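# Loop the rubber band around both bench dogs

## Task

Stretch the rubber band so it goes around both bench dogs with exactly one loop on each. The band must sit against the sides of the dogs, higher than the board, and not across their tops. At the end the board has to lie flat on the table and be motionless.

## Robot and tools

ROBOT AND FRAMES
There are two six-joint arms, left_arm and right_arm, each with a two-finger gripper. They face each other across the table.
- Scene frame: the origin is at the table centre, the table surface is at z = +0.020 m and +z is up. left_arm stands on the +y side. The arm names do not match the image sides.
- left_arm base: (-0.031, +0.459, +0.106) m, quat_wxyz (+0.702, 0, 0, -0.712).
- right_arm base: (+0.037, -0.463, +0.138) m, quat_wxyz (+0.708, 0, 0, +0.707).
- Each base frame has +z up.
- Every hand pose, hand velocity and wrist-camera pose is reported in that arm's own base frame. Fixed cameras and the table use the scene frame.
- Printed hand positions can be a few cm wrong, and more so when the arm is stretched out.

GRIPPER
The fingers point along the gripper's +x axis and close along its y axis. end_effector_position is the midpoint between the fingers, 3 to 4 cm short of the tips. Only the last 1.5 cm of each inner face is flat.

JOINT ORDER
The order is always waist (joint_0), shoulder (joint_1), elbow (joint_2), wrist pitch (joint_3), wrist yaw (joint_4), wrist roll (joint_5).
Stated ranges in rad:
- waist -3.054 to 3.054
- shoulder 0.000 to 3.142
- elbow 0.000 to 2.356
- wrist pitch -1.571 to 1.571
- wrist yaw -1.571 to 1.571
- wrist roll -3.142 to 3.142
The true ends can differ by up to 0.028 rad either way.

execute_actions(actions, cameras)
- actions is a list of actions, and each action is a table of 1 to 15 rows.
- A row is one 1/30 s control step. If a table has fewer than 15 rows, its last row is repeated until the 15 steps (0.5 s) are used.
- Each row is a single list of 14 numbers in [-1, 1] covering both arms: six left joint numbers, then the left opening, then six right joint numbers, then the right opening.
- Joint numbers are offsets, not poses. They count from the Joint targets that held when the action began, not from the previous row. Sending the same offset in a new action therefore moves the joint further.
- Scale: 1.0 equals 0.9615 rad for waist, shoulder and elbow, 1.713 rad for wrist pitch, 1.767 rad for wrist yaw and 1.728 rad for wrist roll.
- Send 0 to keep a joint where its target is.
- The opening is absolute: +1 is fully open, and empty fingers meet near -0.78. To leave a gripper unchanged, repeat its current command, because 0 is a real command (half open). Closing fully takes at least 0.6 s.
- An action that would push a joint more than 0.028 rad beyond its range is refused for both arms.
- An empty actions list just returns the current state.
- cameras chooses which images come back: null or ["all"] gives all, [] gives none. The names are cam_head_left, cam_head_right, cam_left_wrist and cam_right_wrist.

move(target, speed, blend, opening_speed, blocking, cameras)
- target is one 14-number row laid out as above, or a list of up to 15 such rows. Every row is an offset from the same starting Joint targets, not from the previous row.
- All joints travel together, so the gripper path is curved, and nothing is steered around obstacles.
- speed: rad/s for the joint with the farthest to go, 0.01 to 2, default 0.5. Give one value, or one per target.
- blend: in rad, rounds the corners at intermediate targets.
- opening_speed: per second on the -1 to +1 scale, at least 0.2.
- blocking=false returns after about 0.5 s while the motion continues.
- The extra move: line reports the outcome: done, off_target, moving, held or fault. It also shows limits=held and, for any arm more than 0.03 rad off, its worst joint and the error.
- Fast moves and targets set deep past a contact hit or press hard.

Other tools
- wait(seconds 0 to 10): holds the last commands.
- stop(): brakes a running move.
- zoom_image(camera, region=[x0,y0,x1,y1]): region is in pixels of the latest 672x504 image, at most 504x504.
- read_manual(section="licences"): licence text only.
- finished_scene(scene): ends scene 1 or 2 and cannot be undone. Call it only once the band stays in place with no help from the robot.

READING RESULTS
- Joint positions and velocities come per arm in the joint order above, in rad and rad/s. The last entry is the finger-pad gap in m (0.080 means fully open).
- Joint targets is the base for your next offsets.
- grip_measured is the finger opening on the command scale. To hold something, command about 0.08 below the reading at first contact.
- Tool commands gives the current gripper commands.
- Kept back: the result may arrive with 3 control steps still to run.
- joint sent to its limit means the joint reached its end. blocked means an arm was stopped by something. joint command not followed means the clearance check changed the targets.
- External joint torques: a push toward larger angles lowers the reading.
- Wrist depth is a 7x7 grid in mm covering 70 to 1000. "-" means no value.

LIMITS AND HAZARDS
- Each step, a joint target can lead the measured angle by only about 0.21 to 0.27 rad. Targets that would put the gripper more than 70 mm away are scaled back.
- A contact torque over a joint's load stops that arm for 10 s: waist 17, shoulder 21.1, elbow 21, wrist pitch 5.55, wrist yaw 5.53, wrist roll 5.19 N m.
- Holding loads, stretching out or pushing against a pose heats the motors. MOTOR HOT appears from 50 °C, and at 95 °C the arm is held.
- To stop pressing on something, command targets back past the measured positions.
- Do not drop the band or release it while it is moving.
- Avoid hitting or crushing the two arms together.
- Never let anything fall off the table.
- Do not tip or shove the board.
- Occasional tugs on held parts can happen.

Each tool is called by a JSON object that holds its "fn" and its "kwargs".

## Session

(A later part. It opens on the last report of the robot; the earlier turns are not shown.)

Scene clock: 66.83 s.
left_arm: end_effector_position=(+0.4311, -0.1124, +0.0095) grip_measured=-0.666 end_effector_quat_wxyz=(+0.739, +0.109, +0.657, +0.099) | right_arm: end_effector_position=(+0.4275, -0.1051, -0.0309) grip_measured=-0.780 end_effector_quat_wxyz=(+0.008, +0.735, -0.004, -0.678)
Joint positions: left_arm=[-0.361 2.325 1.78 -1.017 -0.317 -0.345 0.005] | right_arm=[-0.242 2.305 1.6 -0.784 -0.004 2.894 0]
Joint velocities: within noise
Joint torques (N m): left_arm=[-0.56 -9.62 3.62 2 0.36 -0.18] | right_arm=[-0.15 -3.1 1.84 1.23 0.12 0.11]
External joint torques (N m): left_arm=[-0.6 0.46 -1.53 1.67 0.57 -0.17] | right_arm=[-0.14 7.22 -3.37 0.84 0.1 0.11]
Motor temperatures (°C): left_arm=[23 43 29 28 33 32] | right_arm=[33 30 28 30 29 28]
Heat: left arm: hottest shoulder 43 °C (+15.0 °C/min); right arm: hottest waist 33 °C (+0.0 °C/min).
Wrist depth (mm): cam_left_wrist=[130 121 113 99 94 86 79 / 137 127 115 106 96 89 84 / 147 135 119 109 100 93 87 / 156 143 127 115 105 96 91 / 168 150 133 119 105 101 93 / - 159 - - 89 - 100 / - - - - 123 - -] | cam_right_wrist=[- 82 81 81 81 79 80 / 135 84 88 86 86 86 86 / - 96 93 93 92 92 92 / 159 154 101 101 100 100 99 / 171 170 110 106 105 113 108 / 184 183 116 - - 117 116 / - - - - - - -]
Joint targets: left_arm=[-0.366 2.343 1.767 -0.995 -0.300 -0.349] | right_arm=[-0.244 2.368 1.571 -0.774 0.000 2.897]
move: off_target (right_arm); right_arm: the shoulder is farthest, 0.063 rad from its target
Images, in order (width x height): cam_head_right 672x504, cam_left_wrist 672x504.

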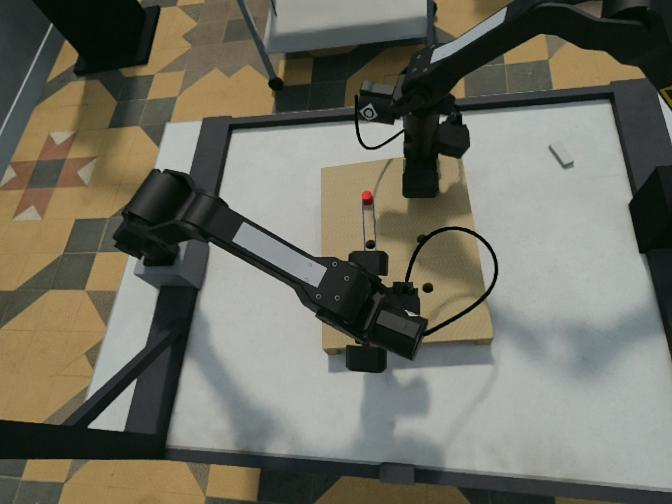

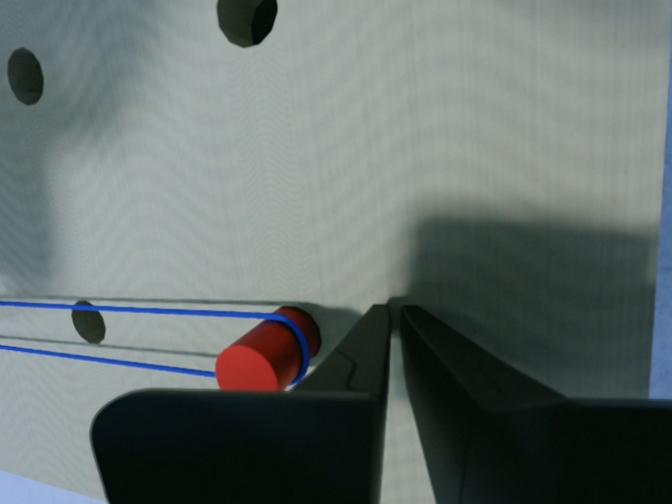

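{"fn": "move", "kwargs": {"target": [[-0.05,-0.02,0,0,0,0,-0.66,0,0,0,0,0,0,-1],[-0.1,-0.2,0,0,0,0,-0.66,0,0,0,0,0,0,-1],[-0.1,-0.6,0,0,0,0,-0.66,0,0,0,0,0,0,-1]], "blend": 0.05, "cameras": ["cam_head_left","cam_head_right"]}}

{"fn": "move", "kwargs": {"target": [[0,0,0,0,0,0,-0.66,0,-0.09,0.02,-0.03,0,0,-1],[0,0,0,0,0,0,-0.66,0,-0.7,0,0,0,0,-1]], "speed": [0.1,0.5]}}

Scene clock: 68.63 s.
left_arm: end_effector_position=(+0.4077, -0.1519, +0.2433) grip_measured=-0.663 end_effector_quat_wxyz=(+0.892, +0.024, +0.451, +0.008) | right_arm: end_effector_position=(+0.4275, -0.1051, -0.0309) grip_measured=-0.780 end_effector_quat_wxyz=(+0.008, +0.735, -0.004, -0.678)
Joint positions: left_arm=[-0.459 1.774 1.771 -0.996 -0.299 -0.345 0.005] | right_arm=[-0.242 2.305 1.6 -0.784 -0.004 2.894 0]
Joint velocities: within noise
Joint torques (N m): left_arm=[-0.36 -9.87 5.61 1.25 -0.2 -0.16] | right_arm=[-0.16 -3.11 1.82 1.23 0.12 0.11]
External joint torques (N m): left_arm=[-0.36 -2.44 -0.38 0.12 -0.03 -0.15] | right_arm=[-0.18 7.21 -3.39 0.84 0.11 0.11]
Motor temperatures (°C): left_arm=[23 43 29 29 33 32] | right_arm=[33 30 27 30 29 28]
Heat: left arm: hottest shoulder 43 °C (+15.1 °C/min); right arm: hottest waist 33 °C (+0.0 °C/min).
Wrist depth (mm): cam_left_wrist=[539 528 506 491 474 461 - / 506 496 479 461 449 435 - / 485 464 397 387 428 412 - / 297 388 377 365 405 396 - / 381 368 358 352 379 378 368 / 358 358 - - 89 - - / - - - - - - -] | cam_right_wrist=[- 82 81 81 80 79 80 / 135 85 88 86 86 86 86 / - 96 93 93 93 92 92 / 159 154 101 101 100 100 100 / 171 170 110 106 105 112 108 / 184 183 116 - - 116 116 / - - - - - - -]
Joint targets: left_arm=[-0.462 1.766 1.767 -0.995 -0.300 -0.350] | right_arm=[-0.244 2.368 1.571 -0.774 0.000 2.897]
move: off_target (right_arm); blend cut to 0.024 rad at target 1; right_arm: the shoulder is farthest, 0.063 rad from its target
Images, in order (width x height): cam_head_left 672x504, cam_head_right 672x504.

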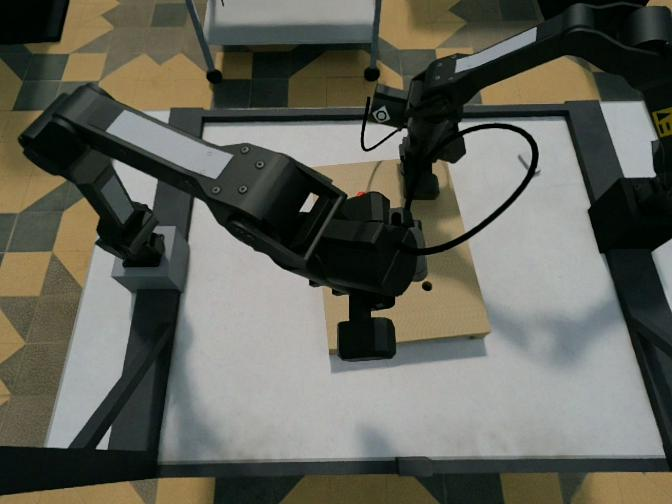

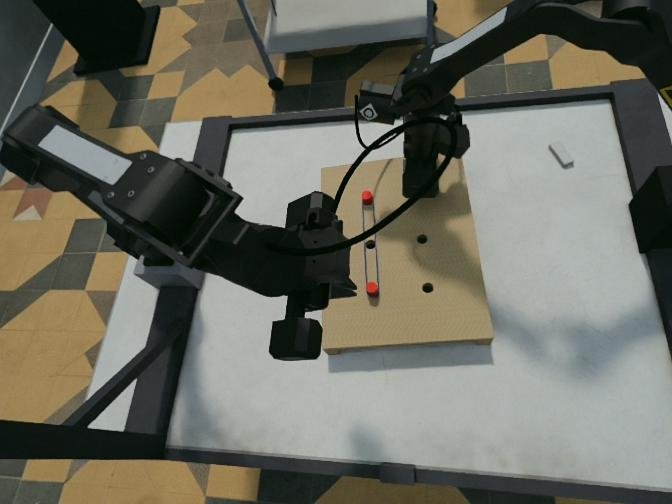

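Scene clock: 71.20 s.
left_arm: end_effector_position=(+0.4077, -0.1519, +0.2433) grip_measured=-0.663 end_effector_quat_wxyz=(+0.892, +0.024, +0.451, +0.008) | right_arm: end_effector_position=(+0.4285, -0.1054, +0.2253) grip_measured=-0.780 end_effector_quat_wxyz=(+0.058, +0.895, -0.053, -0.440)
Joint positions: left_arm=[-0.459 1.774 1.771 -0.996 -0.299 -0.345 0.005] | right_arm=[-0.242 1.702 1.583 -0.776 -0.004 2.894 0]
Joint velocities: within noise
Joint torques (N m): left_arm=[-0.35 -9.85 5.57 1.24 -0.2 -0.15] | right_arm=[-0.16 -8.79 4.78 1.49 0.12 0.09]
External joint torques (N m): left_arm=[-0.31 -2.33 -0.44 0.13 -0.03 -0.15] | right_arm=[-0.16 -1.23 -1.77 0.24 0.11 0.1]
Motor temperatures (°C): left_arm=[23 43 29 29 33 32] | right_arm=[33 30 27 30 29 28]
Heat: left arm: hottest shoulder 43 °C (+14.2 °C/min); right arm: hottest waist 33 °C (+0.0 °C/min).
Wrist depth (mm): cam_left_wrist=[543 531 514 491 473 462 - / 515 497 481 465 451 439 - / 481 413 400 387 427 415 - / 401 390 377 369 409 395 - / 379 369 359 354 378 376 367 / 356 359 - - 89 - - / - - - - - - -] | cam_right_wrist=[- - 368 339 291 283 273 / - - 432 408 342 331 319 / - - 527 511 488 459 438 / - - - 642 605 576 547 / - - - 774 608 627 615 / - - - - - - - / - - - - - - -]
Joint targets: left_arm=[-0.462 1.766 1.767 -0.995 -0.300 -0.350] | right_arm=[-0.244 1.695 1.571 -0.775 0.000 2.897]
move: done

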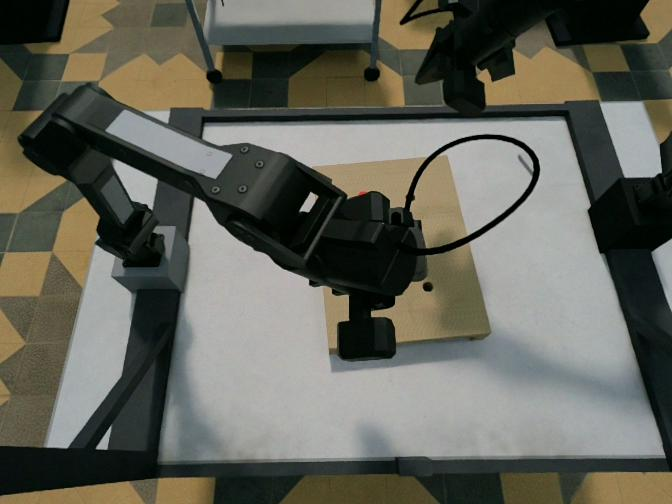

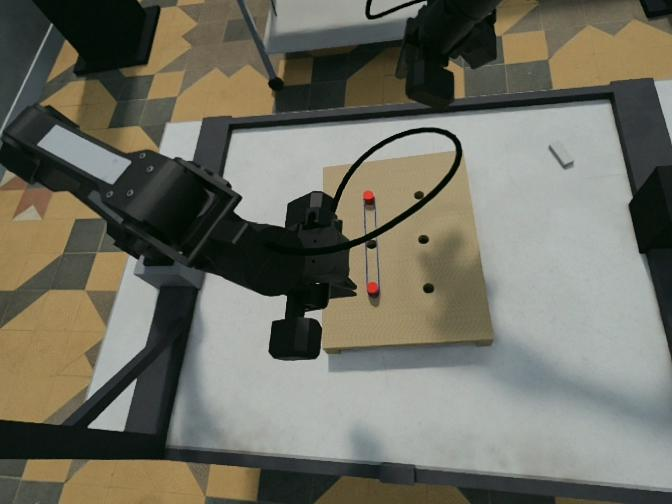

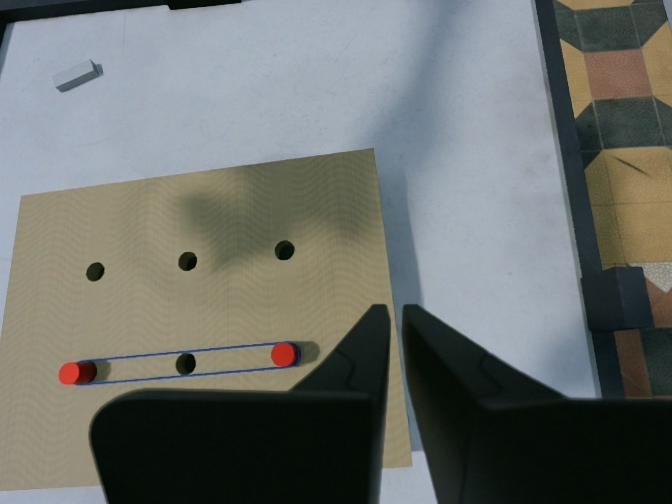

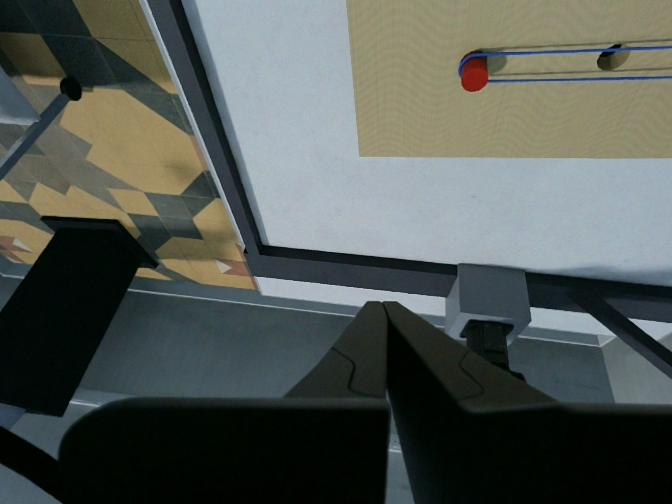

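Both pegs are looped. Quick check of the heights.

{"fn": "zoom_image", "kwargs": {"camera": "cam_right_wrist", "region": [430, 20, 570, 120]}}

{"fn": "zoom_image", "kwargs": {"camera": "cam_left_wrist", "region": [40, 320, 320, 400]}}

Scaled by 3.600.

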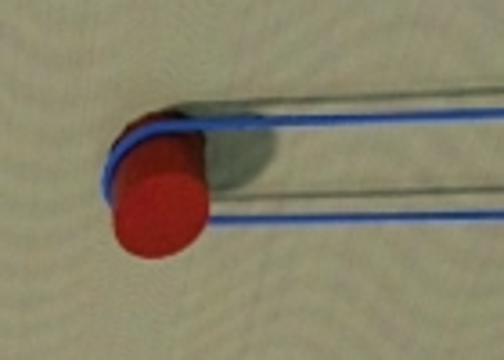

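Scaled by 1.800.

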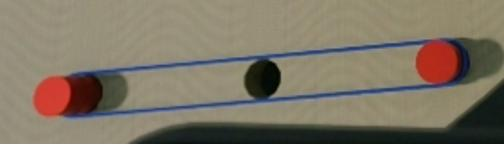

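{"fn": "finished_scene", "kwargs": {"scene": 1}}

The scene is finished: the task was done.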